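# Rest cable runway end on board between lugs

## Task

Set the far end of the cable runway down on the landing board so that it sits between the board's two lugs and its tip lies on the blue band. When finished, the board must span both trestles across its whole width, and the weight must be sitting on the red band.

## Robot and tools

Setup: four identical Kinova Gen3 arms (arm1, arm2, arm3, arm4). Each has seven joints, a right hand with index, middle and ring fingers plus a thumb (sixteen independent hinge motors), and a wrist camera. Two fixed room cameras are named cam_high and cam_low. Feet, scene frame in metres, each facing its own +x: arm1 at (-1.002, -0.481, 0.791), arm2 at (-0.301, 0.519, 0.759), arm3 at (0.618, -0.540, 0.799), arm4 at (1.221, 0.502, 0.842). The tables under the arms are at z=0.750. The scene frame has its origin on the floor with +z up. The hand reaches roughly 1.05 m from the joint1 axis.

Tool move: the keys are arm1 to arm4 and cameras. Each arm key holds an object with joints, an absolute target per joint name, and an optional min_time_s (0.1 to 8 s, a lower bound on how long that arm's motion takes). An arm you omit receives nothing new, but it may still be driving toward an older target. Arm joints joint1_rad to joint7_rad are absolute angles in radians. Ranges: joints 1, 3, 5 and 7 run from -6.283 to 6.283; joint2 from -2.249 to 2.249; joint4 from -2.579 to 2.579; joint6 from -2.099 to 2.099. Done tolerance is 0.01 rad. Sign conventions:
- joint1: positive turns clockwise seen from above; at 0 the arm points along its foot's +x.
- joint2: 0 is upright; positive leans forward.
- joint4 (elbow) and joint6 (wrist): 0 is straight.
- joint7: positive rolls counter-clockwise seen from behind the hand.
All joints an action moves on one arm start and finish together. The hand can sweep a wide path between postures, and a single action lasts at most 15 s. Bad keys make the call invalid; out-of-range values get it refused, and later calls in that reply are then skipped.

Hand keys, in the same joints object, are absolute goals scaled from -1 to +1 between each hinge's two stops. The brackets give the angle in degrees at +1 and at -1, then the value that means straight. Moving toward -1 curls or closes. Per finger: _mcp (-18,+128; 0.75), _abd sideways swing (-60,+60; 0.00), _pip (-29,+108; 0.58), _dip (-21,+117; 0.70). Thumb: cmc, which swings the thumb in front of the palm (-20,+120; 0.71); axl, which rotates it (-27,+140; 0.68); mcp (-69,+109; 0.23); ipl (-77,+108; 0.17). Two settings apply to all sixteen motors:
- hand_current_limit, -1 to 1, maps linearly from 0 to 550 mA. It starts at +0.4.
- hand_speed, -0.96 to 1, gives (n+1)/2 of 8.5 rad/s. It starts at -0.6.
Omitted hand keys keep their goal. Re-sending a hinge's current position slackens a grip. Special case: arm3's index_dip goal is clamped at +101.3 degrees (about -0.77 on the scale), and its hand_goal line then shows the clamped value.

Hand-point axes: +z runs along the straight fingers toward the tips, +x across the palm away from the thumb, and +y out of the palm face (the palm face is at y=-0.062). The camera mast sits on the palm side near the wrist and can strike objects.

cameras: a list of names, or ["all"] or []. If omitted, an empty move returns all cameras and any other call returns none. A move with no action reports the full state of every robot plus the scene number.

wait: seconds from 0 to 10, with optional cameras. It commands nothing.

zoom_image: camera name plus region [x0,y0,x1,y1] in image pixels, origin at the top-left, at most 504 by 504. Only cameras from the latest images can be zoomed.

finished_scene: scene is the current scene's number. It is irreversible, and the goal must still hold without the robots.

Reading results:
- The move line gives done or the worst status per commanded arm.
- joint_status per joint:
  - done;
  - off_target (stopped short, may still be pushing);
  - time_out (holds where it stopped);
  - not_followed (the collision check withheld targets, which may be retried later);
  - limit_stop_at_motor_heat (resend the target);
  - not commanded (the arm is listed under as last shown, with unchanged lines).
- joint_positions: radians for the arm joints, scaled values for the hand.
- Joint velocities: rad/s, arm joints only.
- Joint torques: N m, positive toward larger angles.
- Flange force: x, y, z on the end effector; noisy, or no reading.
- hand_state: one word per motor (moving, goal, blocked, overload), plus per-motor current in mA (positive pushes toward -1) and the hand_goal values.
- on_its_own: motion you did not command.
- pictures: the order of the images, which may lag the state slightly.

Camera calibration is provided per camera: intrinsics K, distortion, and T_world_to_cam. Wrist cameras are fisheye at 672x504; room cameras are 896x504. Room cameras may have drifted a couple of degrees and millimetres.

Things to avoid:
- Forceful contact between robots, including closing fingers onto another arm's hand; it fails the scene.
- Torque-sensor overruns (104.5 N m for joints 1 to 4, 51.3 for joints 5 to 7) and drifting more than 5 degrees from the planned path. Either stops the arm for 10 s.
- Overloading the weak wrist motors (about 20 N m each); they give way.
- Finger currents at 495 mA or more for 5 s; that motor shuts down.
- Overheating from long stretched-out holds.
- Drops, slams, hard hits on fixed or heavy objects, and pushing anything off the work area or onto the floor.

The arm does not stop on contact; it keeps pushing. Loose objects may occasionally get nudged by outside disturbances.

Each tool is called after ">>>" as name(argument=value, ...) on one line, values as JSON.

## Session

>>> move()

Scene clock: 0.00 s.
Joint torques (N m): no reading
Flange force (N): no reading
Joint velocities: within noise
arm1.joint_positions: joint1_rad=-0.170 joint2_rad=-0.445 joint3_rad=-0.104 joint4_rad=+1.450 joint5_rad=-0.078 joint6_rad=+2.013 joint7_rad=+1.605 hand_index_mcp=+0.753 hand_index_abd=+0.000 hand_index_pip=+0.577 hand_index_dip=+0.696 hand_middle_mcp=+0.753 hand_middle_abd=+0.000 hand_middle_pip=+0.577 hand_middle_dip=+0.696 hand_ring_mcp=+0.753 hand_ring_abd=+0.000 hand_ring_pip=+0.577 hand_ring_dip=+0.696 hand_thumb_cmc=+0.714 hand_thumb_axl=+0.677 hand_thumb_mcp=+0.226 hand_thumb_ipl=+0.168 hand_current_limit=+0.400 hand_speed=-0.600
arm1.joint_status: not commanded
arm1.hand_state: goal,goal,goal,goal,goal,goal,goal,goal,goal,goal,goal,goal,goal,goal,goal,goal
arm1.index_mcp_current_ma: 0
arm1.index_abd_current_ma: 0
arm1.index_pip_current_ma: 0
arm1.index_dip_current_ma: 0
arm1.middle_mcp_current_ma: 0
arm1.middle_abd_current_ma: 0
arm1.middle_pip_current_ma: 0
arm1.middle_dip_current_ma: 0
arm1.ring_mcp_current_ma: 0
arm1.ring_abd_current_ma: 0
arm1.ring_pip_current_ma: 0
arm1.ring_dip_current_ma: 0
arm1.thumb_cmc_current_ma: 0
arm1.thumb_axl_current_ma: 0
arm1.thumb_mcp_current_ma: 0
arm1.thumb_ipl_current_ma: 0
arm1.hand_goal_index_mcp: 0.754
arm1.hand_goal_index_abd: 0.000
arm1.hand_goal_index_pip: 0.576
arm1.hand_goal_index_dip: 0.696
arm1.hand_goal_middle_mcp: 0.754
arm1.hand_goal_middle_abd: 0.000
arm1.hand_goal_middle_pip: 0.576
arm1.hand_goal_middle_dip: 0.696
arm1.hand_goal_ring_mcp: 0.754
arm1.hand_goal_ring_abd: 0.000
arm1.hand_goal_ring_pip: 0.576
arm1.hand_goal_ring_dip: 0.696
arm1.hand_goal_thumb_cmc: 0.714
arm1.hand_goal_thumb_axl: 0.678
arm1.hand_goal_thumb_mcp: 0.226
arm1.hand_goal_thumb_ipl: 0.168
arm1.hand: x=-1.1238 y=-0.3588 z=+1.3273 quat_wxyz=(+0.031, -0.788, +0.613, +0.047) (m; scene frame)
arm2.joint_positions: joint1_rad=+0.489 joint2_rad=-0.428 joint3_rad=-0.027 joint4_rad=+1.439 joint5_rad=-0.040 joint6_rad=+2.048 joint7_rad=+1.801 hand_index_mcp=+0.753 hand_index_abd=+0.000 hand_index_pip=+0.577 hand_index_dip=+0.696 hand_middle_mcp=+0.753 hand_middle_abd=+0.000 hand_middle_pip=+0.577 hand_middle_dip=+0.696 hand_ring_mcp=+0.753 hand_ring_abd=+0.000 hand_ring_pip=+0.577 hand_ring_dip=+0.696 hand_thumb_cmc=+0.714 hand_thumb_axl=+0.677 hand_thumb_mcp=+0.226 hand_thumb_ipl=+0.168 hand_current_limit=+0.400 hand_speed=-0.600
arm2.joint_status: not commanded
arm2.hand_state: goal,goal,goal,goal,goal,goal,goal,goal,goal,goal,goal,goal,goal,goal,goal,goal
arm2.index_mcp_current_ma: 0
arm2.index_abd_current_ma: 0
arm2.index_pip_current_ma: 0
arm2.index_dip_current_ma: 0
arm2.middle_mcp_current_ma: 0
arm2.middle_abd_current_ma: 0
arm2.middle_pip_current_ma: 0
arm2.middle_dip_current_ma: 0
arm2.ring_mcp_current_ma: 0
arm2.ring_abd_current_ma: 0
arm2.ring_pip_current_ma: 0
arm2.ring_dip_current_ma: 0
arm2.thumb_cmc_current_ma: 0
arm2.thumb_axl_current_ma: 0
arm2.thumb_mcp_current_ma: 0
arm2.thumb_ipl_current_ma: 0
arm2.hand_goal_index_mcp: 0.754
arm2.hand_goal_index_abd: 0.000
arm2.hand_goal_index_pip: 0.576
arm2.hand_goal_index_dip: 0.696
arm2.hand_goal_middle_mcp: 0.754
arm2.hand_goal_middle_abd: 0.000
arm2.hand_goal_middle_pip: 0.576
arm2.hand_goal_middle_dip: 0.696
arm2.hand_goal_ring_mcp: 0.754
arm2.hand_goal_ring_abd: 0.000
arm2.hand_goal_ring_pip: 0.576
arm2.hand_goal_ring_dip: 0.696
arm2.hand_goal_thumb_cmc: 0.714
arm2.hand_goal_thumb_axl: 0.678
arm2.hand_goal_thumb_mcp: 0.226
arm2.hand_goal_thumb_ipl: 0.168
arm2.hand: x=-0.2946 y=+0.3803 z=+1.2963 quat_wxyz=(+0.028, +0.799, +0.599, -0.034) (m; scene frame)
arm3.joint_positions: joint1_rad=+0.068 joint2_rad=-0.392 joint3_rad=-0.034 joint4_rad=+1.434 joint5_rad=-0.073 joint6_rad=+2.029 joint7_rad=+1.868 hand_index_mcp=+0.753 hand_index_abd=+0.000 hand_index_pip=+0.577 hand_index_dip=+0.696 hand_middle_mcp=+0.753 hand_middle_abd=+0.000 hand_middle_pip=+0.577 hand_middle_dip=+0.696 hand_ring_mcp=+0.753 hand_ring_abd=+0.000 hand_ring_pip=+0.577 hand_ring_dip=+0.696 hand_thumb_cmc=+0.714 hand_thumb_axl=+0.677 hand_thumb_mcp=+0.226 hand_thumb_ipl=+0.168 hand_current_limit=+0.400 hand_speed=-0.600
arm3.joint_status: not commanded
arm3.hand_state: goal,goal,goal,goal,goal,goal,goal,goal,goal,goal,goal,goal,goal,goal,goal,goal
arm3.index_mcp_current_ma: 0
arm3.index_abd_current_ma: 0
arm3.index_pip_current_ma: 0
arm3.index_dip_current_ma: 0
arm3.middle_mcp_current_ma: 0
arm3.middle_abd_current_ma: 0
arm3.middle_pip_current_ma: 0
arm3.middle_dip_current_ma: 0
arm3.ring_mcp_current_ma: 0
arm3.ring_abd_current_ma: 0
arm3.ring_pip_current_ma: 0
arm3.ring_dip_current_ma: 0
arm3.thumb_cmc_current_ma: 0
arm3.thumb_axl_current_ma: 0
arm3.thumb_mcp_current_ma: 0
arm3.thumb_ipl_current_ma: 0
arm3.hand_goal_index_mcp: 0.754
arm3.hand_goal_index_abd: 0.000
arm3.hand_goal_index_pip: 0.576
arm3.hand_goal_index_dip: 0.696
arm3.hand_goal_middle_mcp: 0.754
arm3.hand_goal_middle_abd: 0.000
arm3.hand_goal_middle_pip: 0.576
arm3.hand_goal_middle_dip: 0.696
arm3.hand_goal_ring_mcp: 0.754
arm3.hand_goal_ring_abd: 0.000
arm3.hand_goal_ring_pip: 0.576
arm3.hand_goal_ring_dip: 0.696
arm3.hand_goal_thumb_cmc: 0.714
arm3.hand_goal_thumb_axl: 0.678
arm3.hand_goal_thumb_mcp: 0.226
arm3.hand_goal_thumb_ipl: 0.168
arm3.hand: x=+0.5182 y=-0.4241 z=+1.3351 quat_wxyz=(+0.010, -0.844, +0.535, +0.041) (m; scene frame)
arm4.joint_positions: joint1_rad=+0.098 joint2_rad=-0.399 joint3_rad=-0.075 joint4_rad=+1.512 joint5_rad=-0.040 joint6_rad=+1.939 joint7_rad=+1.779 hand_index_mcp=+0.753 hand_index_abd=+0.000 hand_index_pip=+0.577 hand_index_dip=+0.696 hand_middle_mcp=+0.753 hand_middle_abd=+0.000 hand_middle_pip=+0.577 hand_middle_dip=+0.696 hand_ring_mcp=+0.753 hand_ring_abd=+0.000 hand_ring_pip=+0.577 hand_ring_dip=+0.696 hand_thumb_cmc=+0.714 hand_thumb_axl=+0.677 hand_thumb_mcp=+0.226 hand_thumb_ipl=+0.168 hand_current_limit=+0.400 hand_speed=-0.600
arm4.joint_status: not commanded
arm4.hand_state: goal,goal,goal,goal,goal,goal,goal,goal,goal,goal,goal,goal,goal,goal,goal,goal
arm4.index_mcp_current_ma: 0
arm4.index_abd_current_ma: 0
arm4.index_pip_current_ma: 0
arm4.index_dip_current_ma: 0
arm4.middle_mcp_current_ma: 0
arm4.middle_abd_current_ma: 0
arm4.middle_pip_current_ma: 0
arm4.middle_dip_current_ma: 0
arm4.ring_mcp_current_ma: 0
arm4.ring_abd_current_ma: 0
arm4.ring_pip_current_ma: 0
arm4.ring_dip_current_ma: 0
arm4.thumb_cmc_current_ma: 0
arm4.thumb_axl_current_ma: 0
arm4.thumb_mcp_current_ma: 0
arm4.thumb_ipl_current_ma: 0
arm4.hand_goal_index_mcp: 0.754
arm4.hand_goal_index_abd: 0.000
arm4.hand_goal_index_pip: 0.576
arm4.hand_goal_index_dip: 0.696
arm4.hand_goal_middle_mcp: 0.754
arm4.hand_goal_middle_abd: 0.000
arm4.hand_goal_middle_pip: 0.576
arm4.hand_goal_middle_dip: 0.696
arm4.hand_goal_ring_mcp: 0.754
arm4.hand_goal_ring_abd: 0.000
arm4.hand_goal_ring_pip: 0.576
arm4.hand_goal_ring_dip: 0.696
arm4.hand_goal_thumb_cmc: 0.714
arm4.hand_goal_thumb_axl: 0.678
arm4.hand_goal_thumb_mcp: 0.226
arm4.hand_goal_thumb_ipl: 0.168
arm4.hand: x=+1.3058 y=+0.3582 z=+1.3547 quat_wxyz=(+0.032, +0.614, +0.788, -0.035) (m; scene frame)
pictures: arm1_cam_wrist, arm2_cam_wrist, arm3_cam_wrist, arm4_cam_wrist, cam_high, cam_low
camera_calibration:
arm1_cam_wrist: T_world_to_cam=[[-0.79741, 0.597791, 0.0823554, -0.760482], [0.446688, 0.492993, 0.746611, -0.350328], [0.405717, 0.632143, -0.660144, 1.67908], [0, 0, 0, 1]] pos_world=[-1.13116, -0.4341, 1.43262]
arm2_cam_wrist: T_world_to_cam=[[0.435541, -0.89773, 0.0662259, 0.410006], [-0.563254, -0.2144, 0.797983, -1.17408], [-0.702174, -0.384856, -0.59903, 0.83514], [0, 0, 0, 1]] pos_world=[-0.253466, 0.437761, 1.41002]
arm3_cam_wrist: T_world_to_cam=[[-0.915741, 0.393525, 0.0809728, 0.560667], [0.310104, 0.564167, 0.765213, -0.992171], [0.255448, 0.725847, -0.638664, 1.14798], [0, 0, 0, 1]] pos_world=[0.527853, -0.494144, 1.447]
arm4_cam_wrist: T_world_to_cam=[[0.801623, -0.594091, 0.0667542, -0.889847], [-0.397672, -0.446526, 0.801543, -0.461183], [-0.446382, -0.669082, -0.594199, 1.7456], [0, 0, 0, 1]] pos_world=[1.30913, 0.433372, 1.4663]

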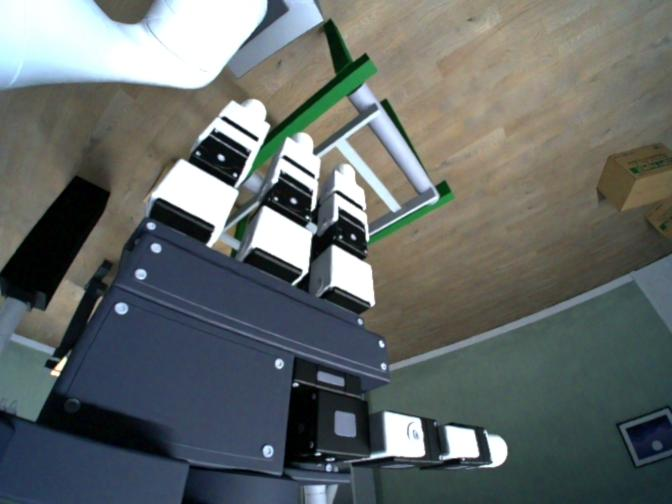

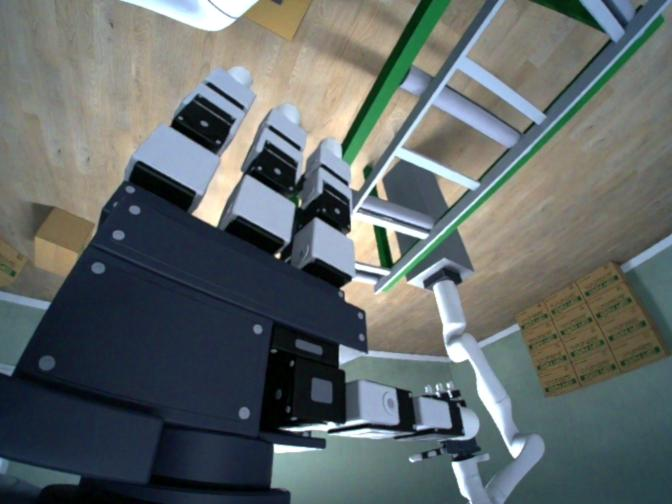

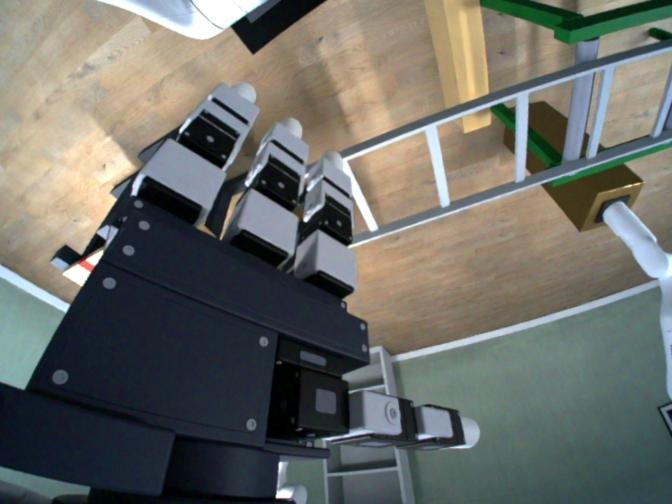

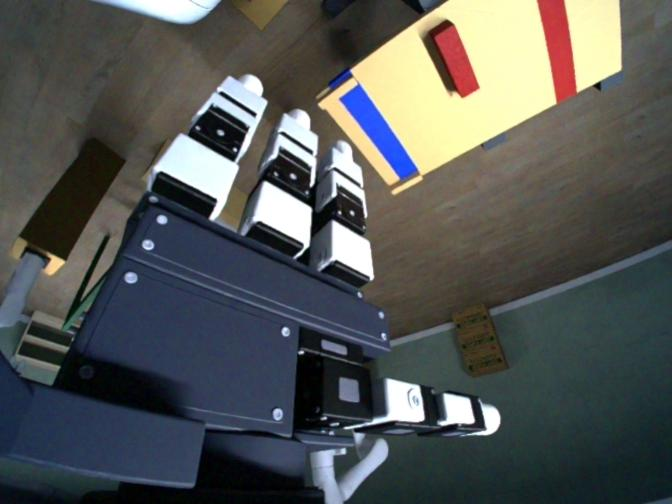

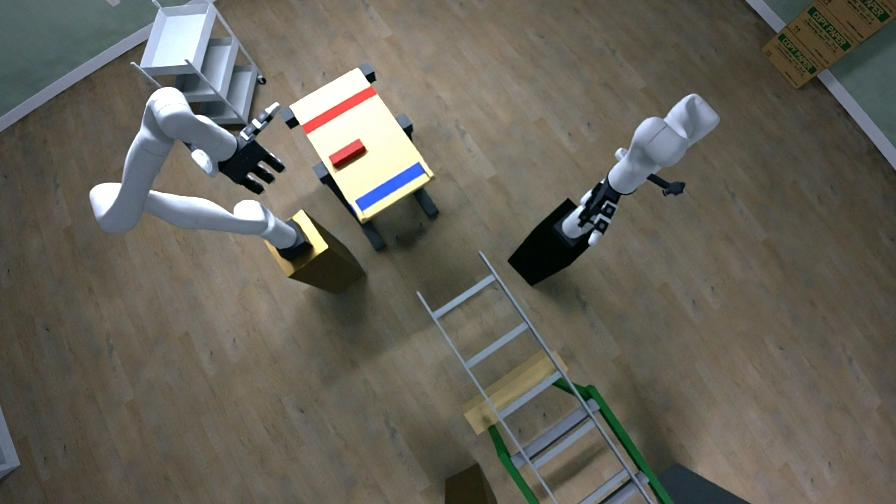

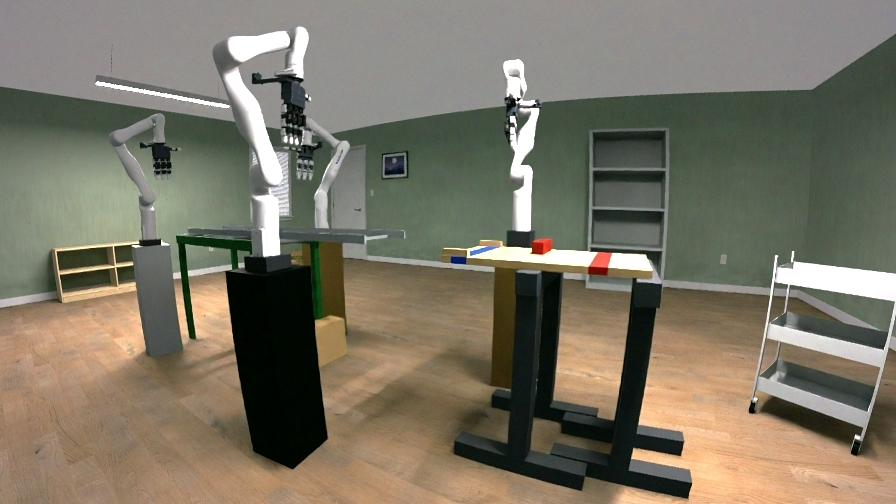

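Similar layout. Let me measure.

>>> zoom_image(camera="cam_high", region=[405, 245, 515, 335])

>>> zoom_image(camera="cam_high", region=[450, 310, 570, 410])

>>> zoom_image(camera="cam_high", region=[340, 140, 460, 240])

>>> zoom_image(camera="cam_high", region=[270, 60, 440, 200])

>>> zoom_image(camera="cam_high", region=[320, 130, 380, 180])

>>> zoom_image(camera="cam_low", region=[430, 230, 670, 310])

>>> zoom_image(camera="cam_low", region=[280, 200, 420, 270])

>>> zoom_image(camera="cam_low", region=[430, 225, 570, 275])

>>> zoom_image(camera="cam_high", region=[500, 380, 670, 504])

Scaled by 4.582 from the camera's 896x504 image, which has a finer 1280x720 frame.

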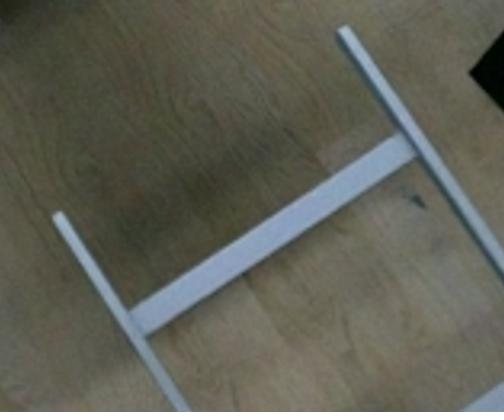

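Scaled by 4.200 from the camera's 896x504 image, which has a finer 1280x720 frame.

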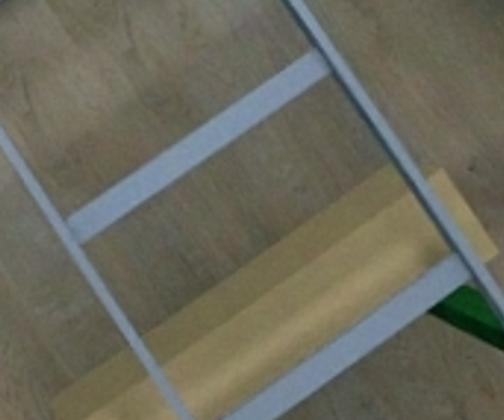

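Scaled by 4.200 from the camera's 896x504 image, which has a finer 1280x720 frame.

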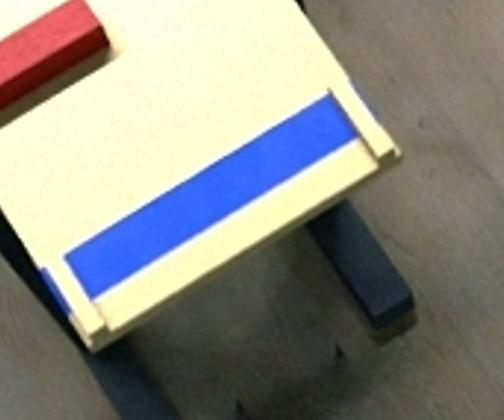

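Scaled by 2.965 from the camera's 896x504 image, which has a finer 1280x720 frame.

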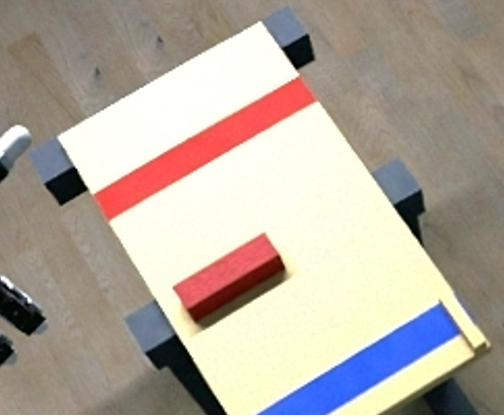

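Scaled by 8.400 from the camera's 896x504 image, which has a finer 1280x720 frame.

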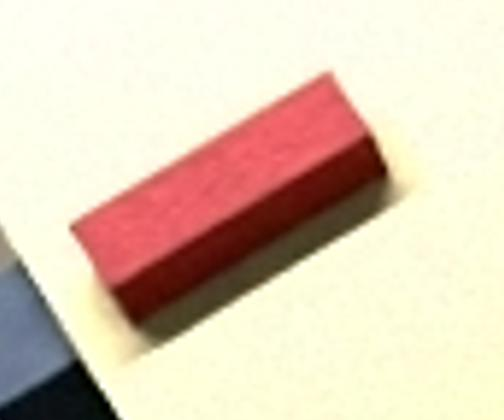

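Scaled by 2.100 from the camera's 896x504 image, which has a finer 1280x720 frame.

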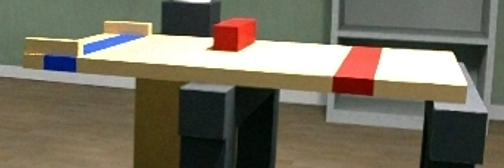

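Scaled by 3.600 from the camera's 896x504 image, which has a finer 1280x720 frame.

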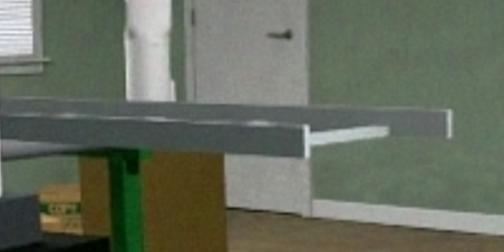

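Scaled by 3.600 from the camera's 896x504 image, which has a finer 1280x720 frame.

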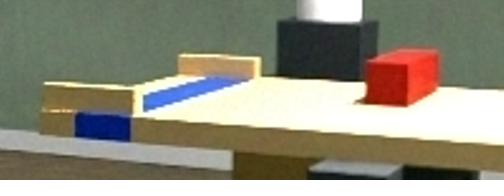

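Scaled by 2.965 from the camera's 896x504 image, which has a finer 1280x720 frame.

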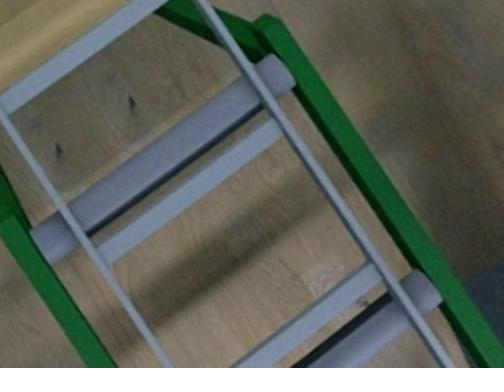

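>>> move(arm4={"joints": {"joint1_rad": -0.1806, "joint2_rad": 0.6076, "joint3_rad": 0.0, "joint4_rad": 1.9881, "joint5_rad": 0.0, "joint6_rad": 0.5459, "joint7_rad": 1.3605, "hand_index_mcp": -0.479, "hand_middle_mcp": -0.479, "hand_ring_mcp": -0.479, "hand_index_pip": -0.737, "hand_middle_pip": -0.737, "hand_ring_pip": -0.737, "hand_index_dip": 0.26, "hand_middle_dip": 0.26, "hand_ring_dip": 0.26}, "min_time_s": 4}, arm3={"joints": {"joint1_rad": -0.3693, "joint2_rad": 0.7981, "joint3_rad": 0.0, "joint4_rad": 1.0126, "joint5_rad": 0.0, "joint6_rad": 1.3309, "joint7_rad": 4.2221, "hand_thumb_mcp": 0.88}, "min_time_s": 4}, cameras=["arm3_cam_wrist", "arm4_cam_wrist", "cam_high", "cam_low"])

>>> zoom_image(camera="arm3_cam_wrist", region=[170, 0, 470, 240])

>>> zoom_image(camera="cam_low", region=[280, 140, 400, 260])

>>> zoom_image(camera="cam_low", region=[490, 180, 590, 280])

Scene clock: 6.33 s.
Joint torques (N m): arm1=[0.64 0.54 -0.86 -4.92 0.03 -0.08 0.35] | arm2=[-1.45 3.26 -0.36 -6.82 0.32 -0.87 -0.12] | arm3=[-1.13 -23.29 1.15 -7.44 -0.1 -0.33 -0.16] | arm4=[1.18 -15.33 0.18 -3.85 0.04 0.25 0.03]
Flange force (N): arm1=[-2.9 -2.9 -9.3] | arm2=[5.3 1.6 -1.5] | arm3=[8.1 -1.6 -1.1] | arm4=[-0.7 3.1 0.6]
move: arm3 done; arm4 off_target
Joint velocities: within noise
arm1, arm2: as last shown
arm1.joint_positions: joint1_rad=-0.170 joint2_rad=-0.445 joint3_rad=-0.104 joint4_rad=+1.450 joint5_rad=-0.078 joint6_rad=+2.013 joint7_rad=+1.605 hand_index_mcp=+0.753 hand_index_abd=+0.000 hand_index_pip=+0.577 hand_index_dip=+0.696 hand_middle_mcp=+0.753 hand_middle_abd=+0.000 hand_middle_pip=+0.577 hand_middle_dip=+0.696 hand_ring_mcp=+0.753 hand_ring_abd=+0.000 hand_ring_pip=+0.577 hand_ring_dip=+0.696 hand_thumb_cmc=+0.714 hand_thumb_axl=+0.677 hand_thumb_mcp=+0.224 hand_thumb_ipl=+0.168 hand_current_limit=+0.400 hand_speed=-0.600
arm1.thumb_mcp_current_ma: -1
arm2.joint_positions: joint1_rad=+0.489 joint2_rad=-0.428 joint3_rad=-0.027 joint4_rad=+1.439 joint5_rad=-0.040 joint6_rad=+2.048 joint7_rad=+1.801 hand_index_mcp=+0.753 hand_index_abd=+0.000 hand_index_pip=+0.577 hand_index_dip=+0.696 hand_middle_mcp=+0.753 hand_middle_abd=+0.000 hand_middle_pip=+0.577 hand_middle_dip=+0.696 hand_ring_mcp=+0.753 hand_ring_abd=+0.000 hand_ring_pip=+0.577 hand_ring_dip=+0.696 hand_thumb_cmc=+0.714 hand_thumb_axl=+0.677 hand_thumb_mcp=+0.224 hand_thumb_ipl=+0.168 hand_current_limit=+0.400 hand_speed=-0.600
arm2.index_mcp_current_ma: -3
arm2.index_pip_current_ma: 2
arm2.middle_mcp_current_ma: -3
arm2.middle_pip_current_ma: 2
arm2.ring_mcp_current_ma: -3
arm2.ring_pip_current_ma: 2
arm2.thumb_cmc_current_ma: 1
arm2.thumb_axl_current_ma: -3
arm2.thumb_mcp_current_ma: -10
arm2.thumb_ipl_current_ma: -1
arm3.joint_positions: joint1_rad=-0.369 joint2_rad=+0.798 joint3_rad=+0.000 joint4_rad=+1.013 joint5_rad=+0.000 joint6_rad=+1.331 joint7_rad=+4.222 hand_index_mcp=+0.753 hand_index_abd=+0.000 hand_index_pip=+0.577 hand_index_dip=+0.696 hand_middle_mcp=+0.753 hand_middle_abd=+0.000 hand_middle_pip=+0.577 hand_middle_dip=+0.696 hand_ring_mcp=+0.753 hand_ring_abd=+0.000 hand_ring_pip=+0.577 hand_ring_dip=+0.696 hand_thumb_cmc=+0.714 hand_thumb_axl=+0.677 hand_thumb_mcp=+0.873 hand_thumb_ipl=+0.168 hand_current_limit=+0.400 hand_speed=-0.600
arm3.joint_status: all done
arm3.hand_state: goal,goal,goal,goal,goal,goal,goal,goal,goal,goal,goal,goal,goal,goal,goal,goal
arm3.index_mcp_current_ma: 0
arm3.index_abd_current_ma: 0
arm3.index_pip_current_ma: 0
arm3.index_dip_current_ma: 0
arm3.middle_mcp_current_ma: 0
arm3.middle_abd_current_ma: 0
arm3.middle_pip_current_ma: 0
arm3.middle_dip_current_ma: 0
arm3.ring_mcp_current_ma: 0
arm3.ring_abd_current_ma: 0
arm3.ring_pip_current_ma: 0
arm3.ring_dip_current_ma: 0
arm3.thumb_cmc_current_ma: 0
arm3.thumb_axl_current_ma: 0
arm3.thumb_mcp_current_ma: -6
arm3.thumb_ipl_current_ma: 0
arm3.hand_goal_index_mcp: 0.754
arm3.hand_goal_index_abd: 0.000
arm3.hand_goal_index_pip: 0.576
arm3.hand_goal_index_dip: 0.696
arm3.hand_goal_middle_mcp: 0.754
arm3.hand_goal_middle_abd: 0.000
arm3.hand_goal_middle_pip: 0.576
arm3.hand_goal_middle_dip: 0.696
arm3.hand_goal_ring_mcp: 0.754
arm3.hand_goal_ring_abd: 0.000
arm3.hand_goal_ring_pip: 0.576
arm3.hand_goal_ring_dip: 0.696
arm3.hand_goal_thumb_cmc: 0.714
arm3.hand_goal_thumb_axl: 0.678
arm3.hand_goal_thumb_mcp: 0.880
arm3.hand_goal_thumb_ipl: 0.168
arm3.hand: x=+0.4266 y=-0.0198 z=+1.0001 quat_wxyz=(-0.001, -0.699, -0.715, +0.000) (m; scene frame)
arm4.joint_positions: joint1_rad=-0.181 joint2_rad=+0.608 joint3_rad=+0.000 joint4_rad=+1.988 joint5_rad=+0.000 joint6_rad=+0.546 joint7_rad=+1.361 hand_index_mcp=-0.458 hand_index_abd=+0.000 hand_index_pip=-0.733 hand_index_dip=+0.263 hand_middle_mcp=-0.460 hand_middle_abd=+0.000 hand_middle_pip=-0.733 hand_middle_dip=+0.263 hand_ring_mcp=-0.458 hand_ring_abd=+0.000 hand_ring_pip=-0.733 hand_ring_dip=+0.263 hand_thumb_cmc=+0.714 hand_thumb_axl=+0.677 hand_thumb_mcp=+0.224 hand_thumb_ipl=+0.168 hand_current_limit=+0.400 hand_speed=-0.600
arm4.joint_status: hand_index_mcp off_target (ended at -0.458, target -0.479); hand_ring_mcp off_target (ended at -0.458, target -0.479); the others done
arm4.hand_state: blocked,goal,goal,goal,goal,goal,goal,goal,goal,goal,goal,goal,goal,goal,goal,goal
arm4.index_mcp_current_ma: 67
arm4.index_abd_current_ma: 0
arm4.index_pip_current_ma: 7
arm4.index_dip_current_ma: 6
arm4.middle_mcp_current_ma: 59
arm4.middle_abd_current_ma: 0
arm4.middle_pip_current_ma: 7
arm4.middle_dip_current_ma: 6
arm4.ring_mcp_current_ma: 65
arm4.ring_abd_current_ma: 0
arm4.ring_pip_current_ma: 7
arm4.ring_dip_current_ma: 7
arm4.thumb_cmc_current_ma: 0
arm4.thumb_axl_current_ma: -2
arm4.thumb_mcp_current_ma: -7
arm4.thumb_ipl_current_ma: -1
arm4.hand_goal_index_mcp: -0.478
arm4.hand_goal_index_abd: 0.000
arm4.hand_goal_index_pip: -0.736
arm4.hand_goal_index_dip: 0.260
arm4.hand_goal_middle_mcp: -0.478
arm4.hand_goal_middle_abd: 0.000
arm4.hand_goal_middle_pip: -0.736
arm4.hand_goal_middle_dip: 0.260
arm4.hand_goal_ring_mcp: -0.478
arm4.hand_goal_ring_abd: 0.000
arm4.hand_goal_ring_pip: -0.736
arm4.hand_goal_ring_dip: 0.260
arm4.hand_goal_thumb_cmc: 0.714
arm4.hand_goal_thumb_axl: 0.678
arm4.hand_goal_thumb_mcp: 0.226
arm4.hand_goal_thumb_ipl: 0.168
arm4.hand: x=+1.3745 y=+0.0827 z=+0.9041 quat_wxyz=(+0.001, +0.700, +0.714, -0.003) (m; scene frame)
pictures: arm3_cam_wrist, arm4_cam_wrist, cam_high, cam_low
camera_calibration:
arm3_cam_wrist: T_world_to_cam=[[0.678763, -0.734328, 0.00655328, -0.283305], [-0.491429, -0.447576, 0.74711, -0.595643], [-0.545691, -0.510331, -0.664668, 1.00722], [0, 0, 0, 1]] pos_world=[0.449214, 0.039384, 1.11634]
arm4_cam_wrist: T_world_to_cam=[[0.647799, -0.761774, 0.00751234, -0.799578], [-0.496348, -0.414564, 0.762742, -0.0275556], [-0.577923, -0.497832, -0.646659, 1.53823], [0, 0, 0, 1]] pos_world=[1.39326, 0.145257, 1.02173]

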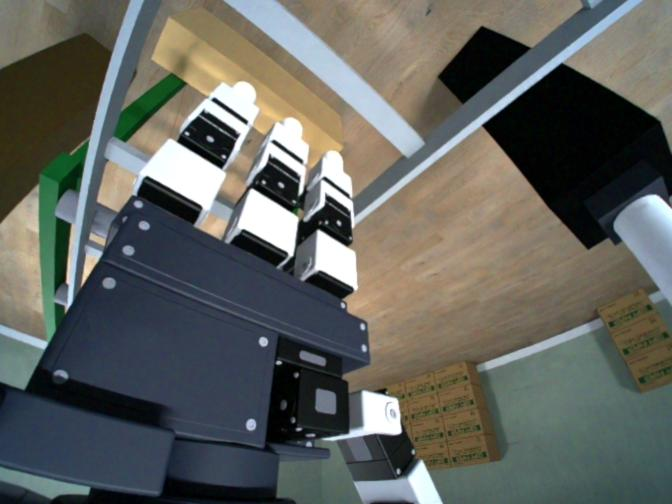

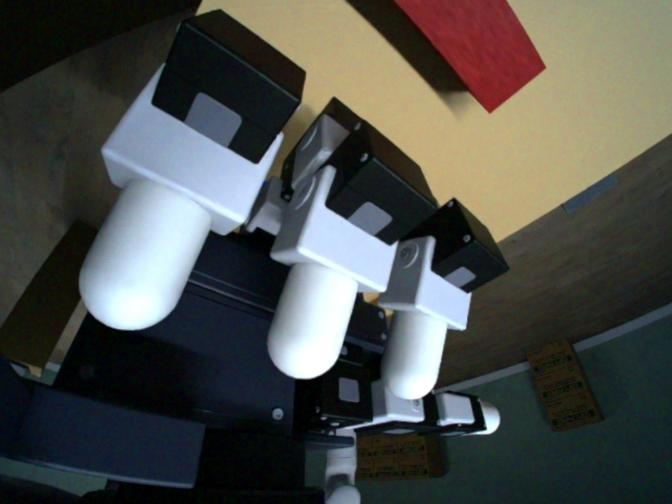

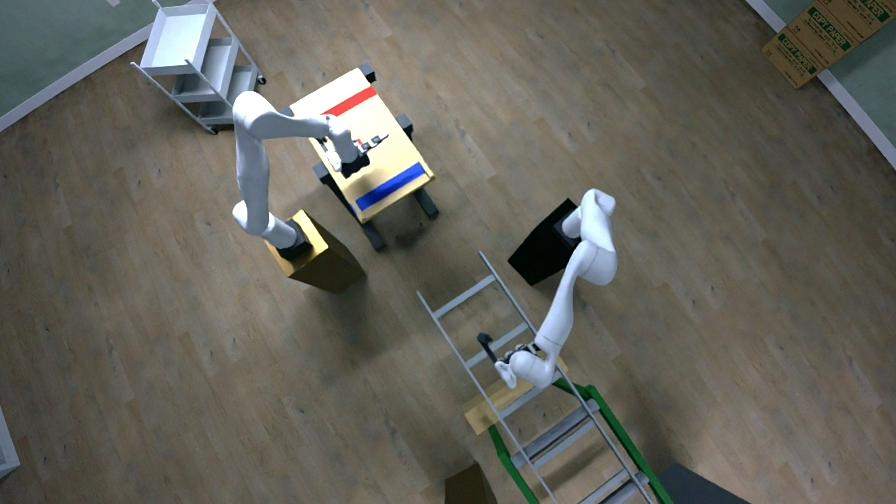

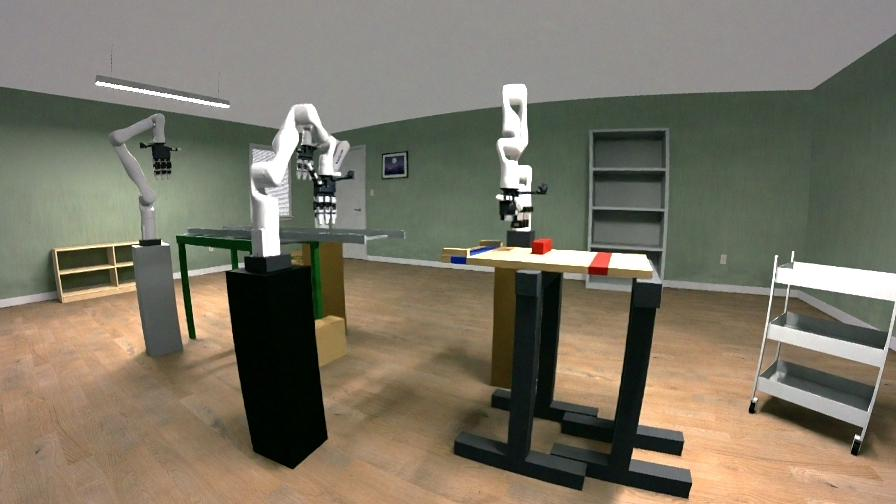

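Scaled by 1.680 from the camera's 672x504 image, which has a finer 960x720 frame.

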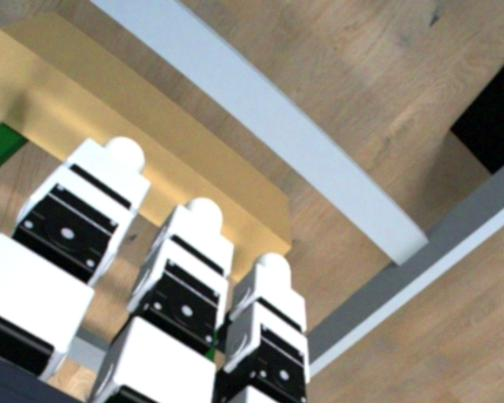

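Scaled by 4.200 from the camera's 896x504 image, which has a finer 1280x720 frame.

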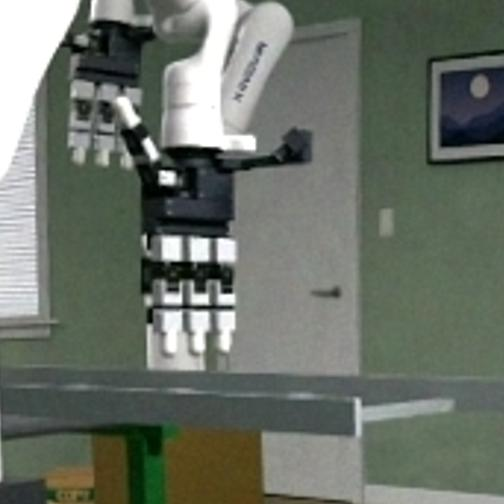

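Scaled by 5.040 from the camera's 896x504 image, which has a finer 1280x720 frame.

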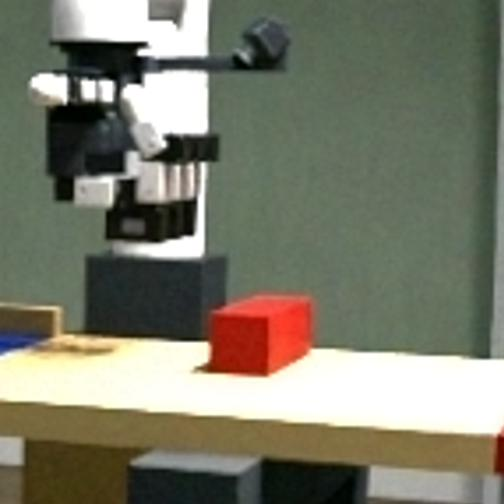

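>>> move(arm4={"joints": {"joint1_rad": -0.1816, "joint2_rad": 0.8017, "joint3_rad": 0.0, "joint4_rad": 2.0138, "joint5_rad": 0.0, "joint6_rad": 0.3261, "joint7_rad": 1.3595}, "min_time_s": 2.5}, arm3={"joints": {"joint1_rad": -0.3693, "joint2_rad": 1.0751, "joint3_rad": 0.0, "joint4_rad": 1.2151, "joint5_rad": 0.0, "joint6_rad": 0.8514, "joint7_rad": 4.2221}, "min_time_s": 3.5}, cameras=["arm3_cam_wrist", "cam_low"])

>>> zoom_image(camera="cam_low", region=[490, 180, 590, 280])

>>> zoom_image(camera="cam_low", region=[280, 180, 400, 300])

Scene clock: 10.40 s.
Joint torques (N m): arm1=[0.58 0.53 -0.9 -4.94 -0.02 -0.09 0.35] | arm2=[-1.45 3.21 -0.38 -6.86 0.32 -0.83 -0.07] | arm3=[-1.14 -24.52 1.2 -5.59 -0.21 -0.31 -0.17] | arm4=[1.16 -16.66 0.35 -2.22 0.07 0.23 0.02]
Flange force (N): arm1=[-2.8 -3.1 -9.2] | arm2=[5.2 1.7 -1.3] | arm3=[7.0 -0.8 1.8] | arm4=[-0.6 3.1 1.1]
move: arm3 done; arm4 done
Joint velocities: within noise
arm1, arm2: as last shown
arm3.joint_positions: joint1_rad=-0.369 joint2_rad=+1.075 joint3_rad=+0.000 joint4_rad=+1.215 joint5_rad=+0.000 joint6_rad=+0.851 joint7_rad=+4.222 hand_index_mcp=+0.753 hand_index_abd=+0.000 hand_index_pip=+0.577 hand_index_dip=+0.696 hand_middle_mcp=+0.753 hand_middle_abd=+0.000 hand_middle_pip=+0.577 hand_middle_dip=+0.696 hand_ring_mcp=+0.753 hand_ring_abd=+0.000 hand_ring_pip=+0.577 hand_ring_dip=+0.696 hand_thumb_cmc=+0.714 hand_thumb_axl=+0.677 hand_thumb_mcp=+0.873 hand_thumb_ipl=+0.168 hand_current_limit=+0.400 hand_speed=-0.600
arm3.joint_status: all done
arm3.hand_state: goal,goal,goal,goal,goal,goal,goal,goal,goal,goal,goal,goal,goal,goal,goal,goal
arm3.index_mcp_current_ma: 0
arm3.index_abd_current_ma: 0
arm3.index_pip_current_ma: 0
arm3.index_dip_current_ma: 0
arm3.middle_mcp_current_ma: 0
arm3.middle_abd_current_ma: 0
arm3.middle_pip_current_ma: 0
arm3.middle_dip_current_ma: 0
arm3.ring_mcp_current_ma: 0
arm3.ring_abd_current_ma: 0
arm3.ring_pip_current_ma: 0
arm3.ring_dip_current_ma: 0
arm3.thumb_cmc_current_ma: 0
arm3.thumb_axl_current_ma: 0
arm3.thumb_mcp_current_ma: -6
arm3.thumb_ipl_current_ma: 0
arm3.hand_goal_index_mcp: 0.754
arm3.hand_goal_index_abd: 0.000
arm3.hand_goal_index_pip: 0.576
arm3.hand_goal_index_dip: 0.696
arm3.hand_goal_middle_mcp: 0.754
arm3.hand_goal_middle_abd: 0.000
arm3.hand_goal_middle_pip: 0.576
arm3.hand_goal_middle_dip: 0.696
arm3.hand_goal_ring_mcp: 0.754
arm3.hand_goal_ring_abd: 0.000
arm3.hand_goal_ring_pip: 0.576
arm3.hand_goal_ring_dip: 0.696
arm3.hand_goal_thumb_cmc: 0.714
arm3.hand_goal_thumb_axl: 0.678
arm3.hand_goal_thumb_mcp: 0.880
arm3.hand_goal_thumb_ipl: 0.168
arm3.hand: x=+0.4269 y=-0.0205 z=+0.7740 quat_wxyz=(-0.001, -0.699, -0.715, +0.000) (m; scene frame)
arm4.joint_positions: joint1_rad=-0.182 joint2_rad=+0.802 joint3_rad=+0.000 joint4_rad=+2.014 joint5_rad=+0.000 joint6_rad=+0.326 joint7_rad=+1.359 hand_index_mcp=-0.458 hand_index_abd=+0.000 hand_index_pip=-0.733 hand_index_dip=+0.263 hand_middle_mcp=-0.460 hand_middle_abd=+0.000 hand_middle_pip=-0.733 hand_middle_dip=+0.263 hand_ring_mcp=-0.458 hand_ring_abd=+0.000 hand_ring_pip=-0.733 hand_ring_dip=+0.263 hand_thumb_cmc=+0.714 hand_thumb_axl=+0.677 hand_thumb_mcp=+0.224 hand_thumb_ipl=+0.168 hand_current_limit=+0.400 hand_speed=-0.600
arm4.joint_status: all done
arm4.hand_state: blocked,goal,goal,goal,goal,goal,goal,goal,goal,goal,goal,goal,goal,goal,goal,goal
arm4.index_mcp_current_ma: 67
arm4.index_abd_current_ma: 0
arm4.index_pip_current_ma: 7
arm4.index_dip_current_ma: 6
arm4.middle_mcp_current_ma: 59
arm4.middle_abd_current_ma: 0
arm4.middle_pip_current_ma: 7
arm4.middle_dip_current_ma: 6
arm4.ring_mcp_current_ma: 65
arm4.ring_abd_current_ma: 0
arm4.ring_pip_current_ma: 7
arm4.ring_dip_current_ma: 7
arm4.thumb_cmc_current_ma: 0
arm4.thumb_axl_current_ma: -2
arm4.thumb_mcp_current_ma: -7
arm4.thumb_ipl_current_ma: -1
arm4.hand_goal_index_mcp: -0.478
arm4.hand_goal_index_abd: 0.000
arm4.hand_goal_index_pip: -0.736
arm4.hand_goal_index_dip: 0.260
arm4.hand_goal_middle_mcp: -0.478
arm4.hand_goal_middle_abd: 0.000
arm4.hand_goal_middle_pip: -0.736
arm4.hand_goal_middle_dip: 0.260
arm4.hand_goal_ring_mcp: -0.478
arm4.hand_goal_ring_abd: 0.000
arm4.hand_goal_ring_pip: -0.736
arm4.hand_goal_ring_dip: 0.260
arm4.hand_goal_thumb_cmc: 0.714
arm4.hand_goal_thumb_axl: 0.678
arm4.hand_goal_thumb_mcp: 0.226
arm4.hand_goal_thumb_ipl: 0.168
arm4.hand: x=+1.3745 y=+0.0827 z=+0.8221 quat_wxyz=(+0.001, +0.700, +0.714, -0.003) (m; scene frame)
pictures: arm3_cam_wrist, cam_low
camera_calibration:
arm3_cam_wrist: T_world_to_cam=[[0.678837, -0.73426, 0.00654434, -0.282563], [-0.491406, -0.447655, 0.747078, -0.426771], [-0.54562, -0.51036, -0.664704, 0.856857], [0, 0, 0, 1]] pos_world=[0.449615, 0.0387839, 0.890237]

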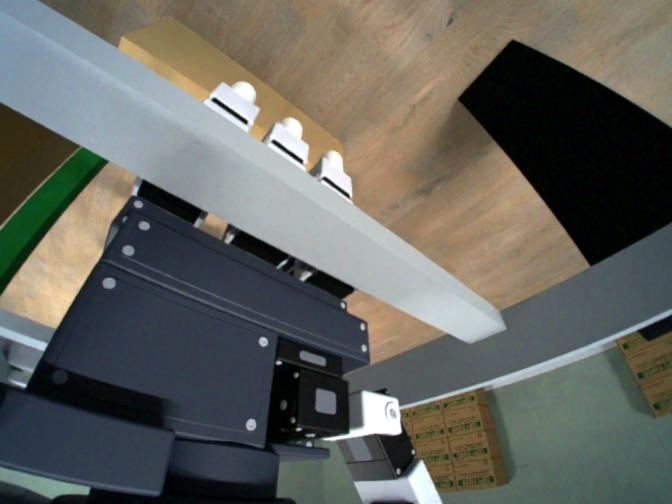

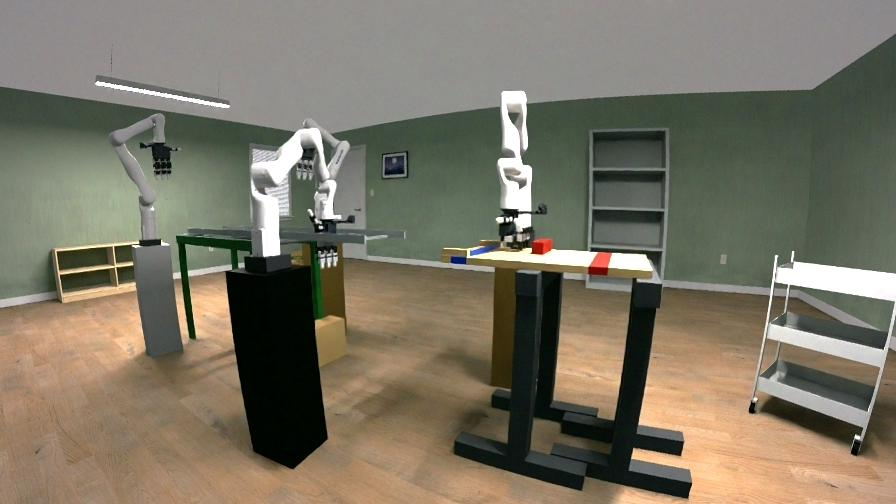

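Scaled by 5.040 from the camera's 896x504 image, which has a finer 1280x720 frame.

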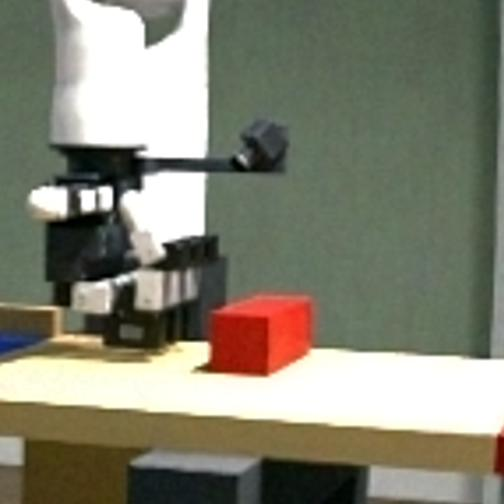

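Scaled by 4.200 from the camera's 896x504 image, which has a finer 1280x720 frame.

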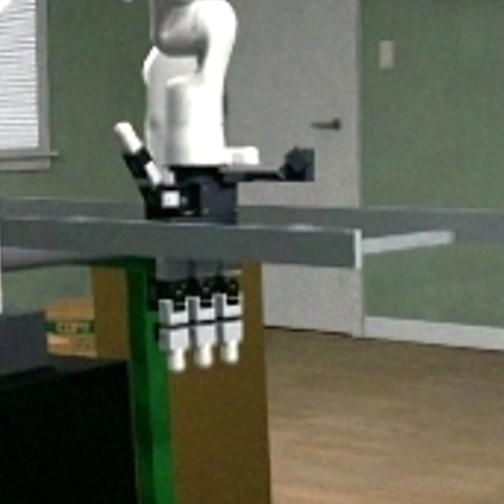

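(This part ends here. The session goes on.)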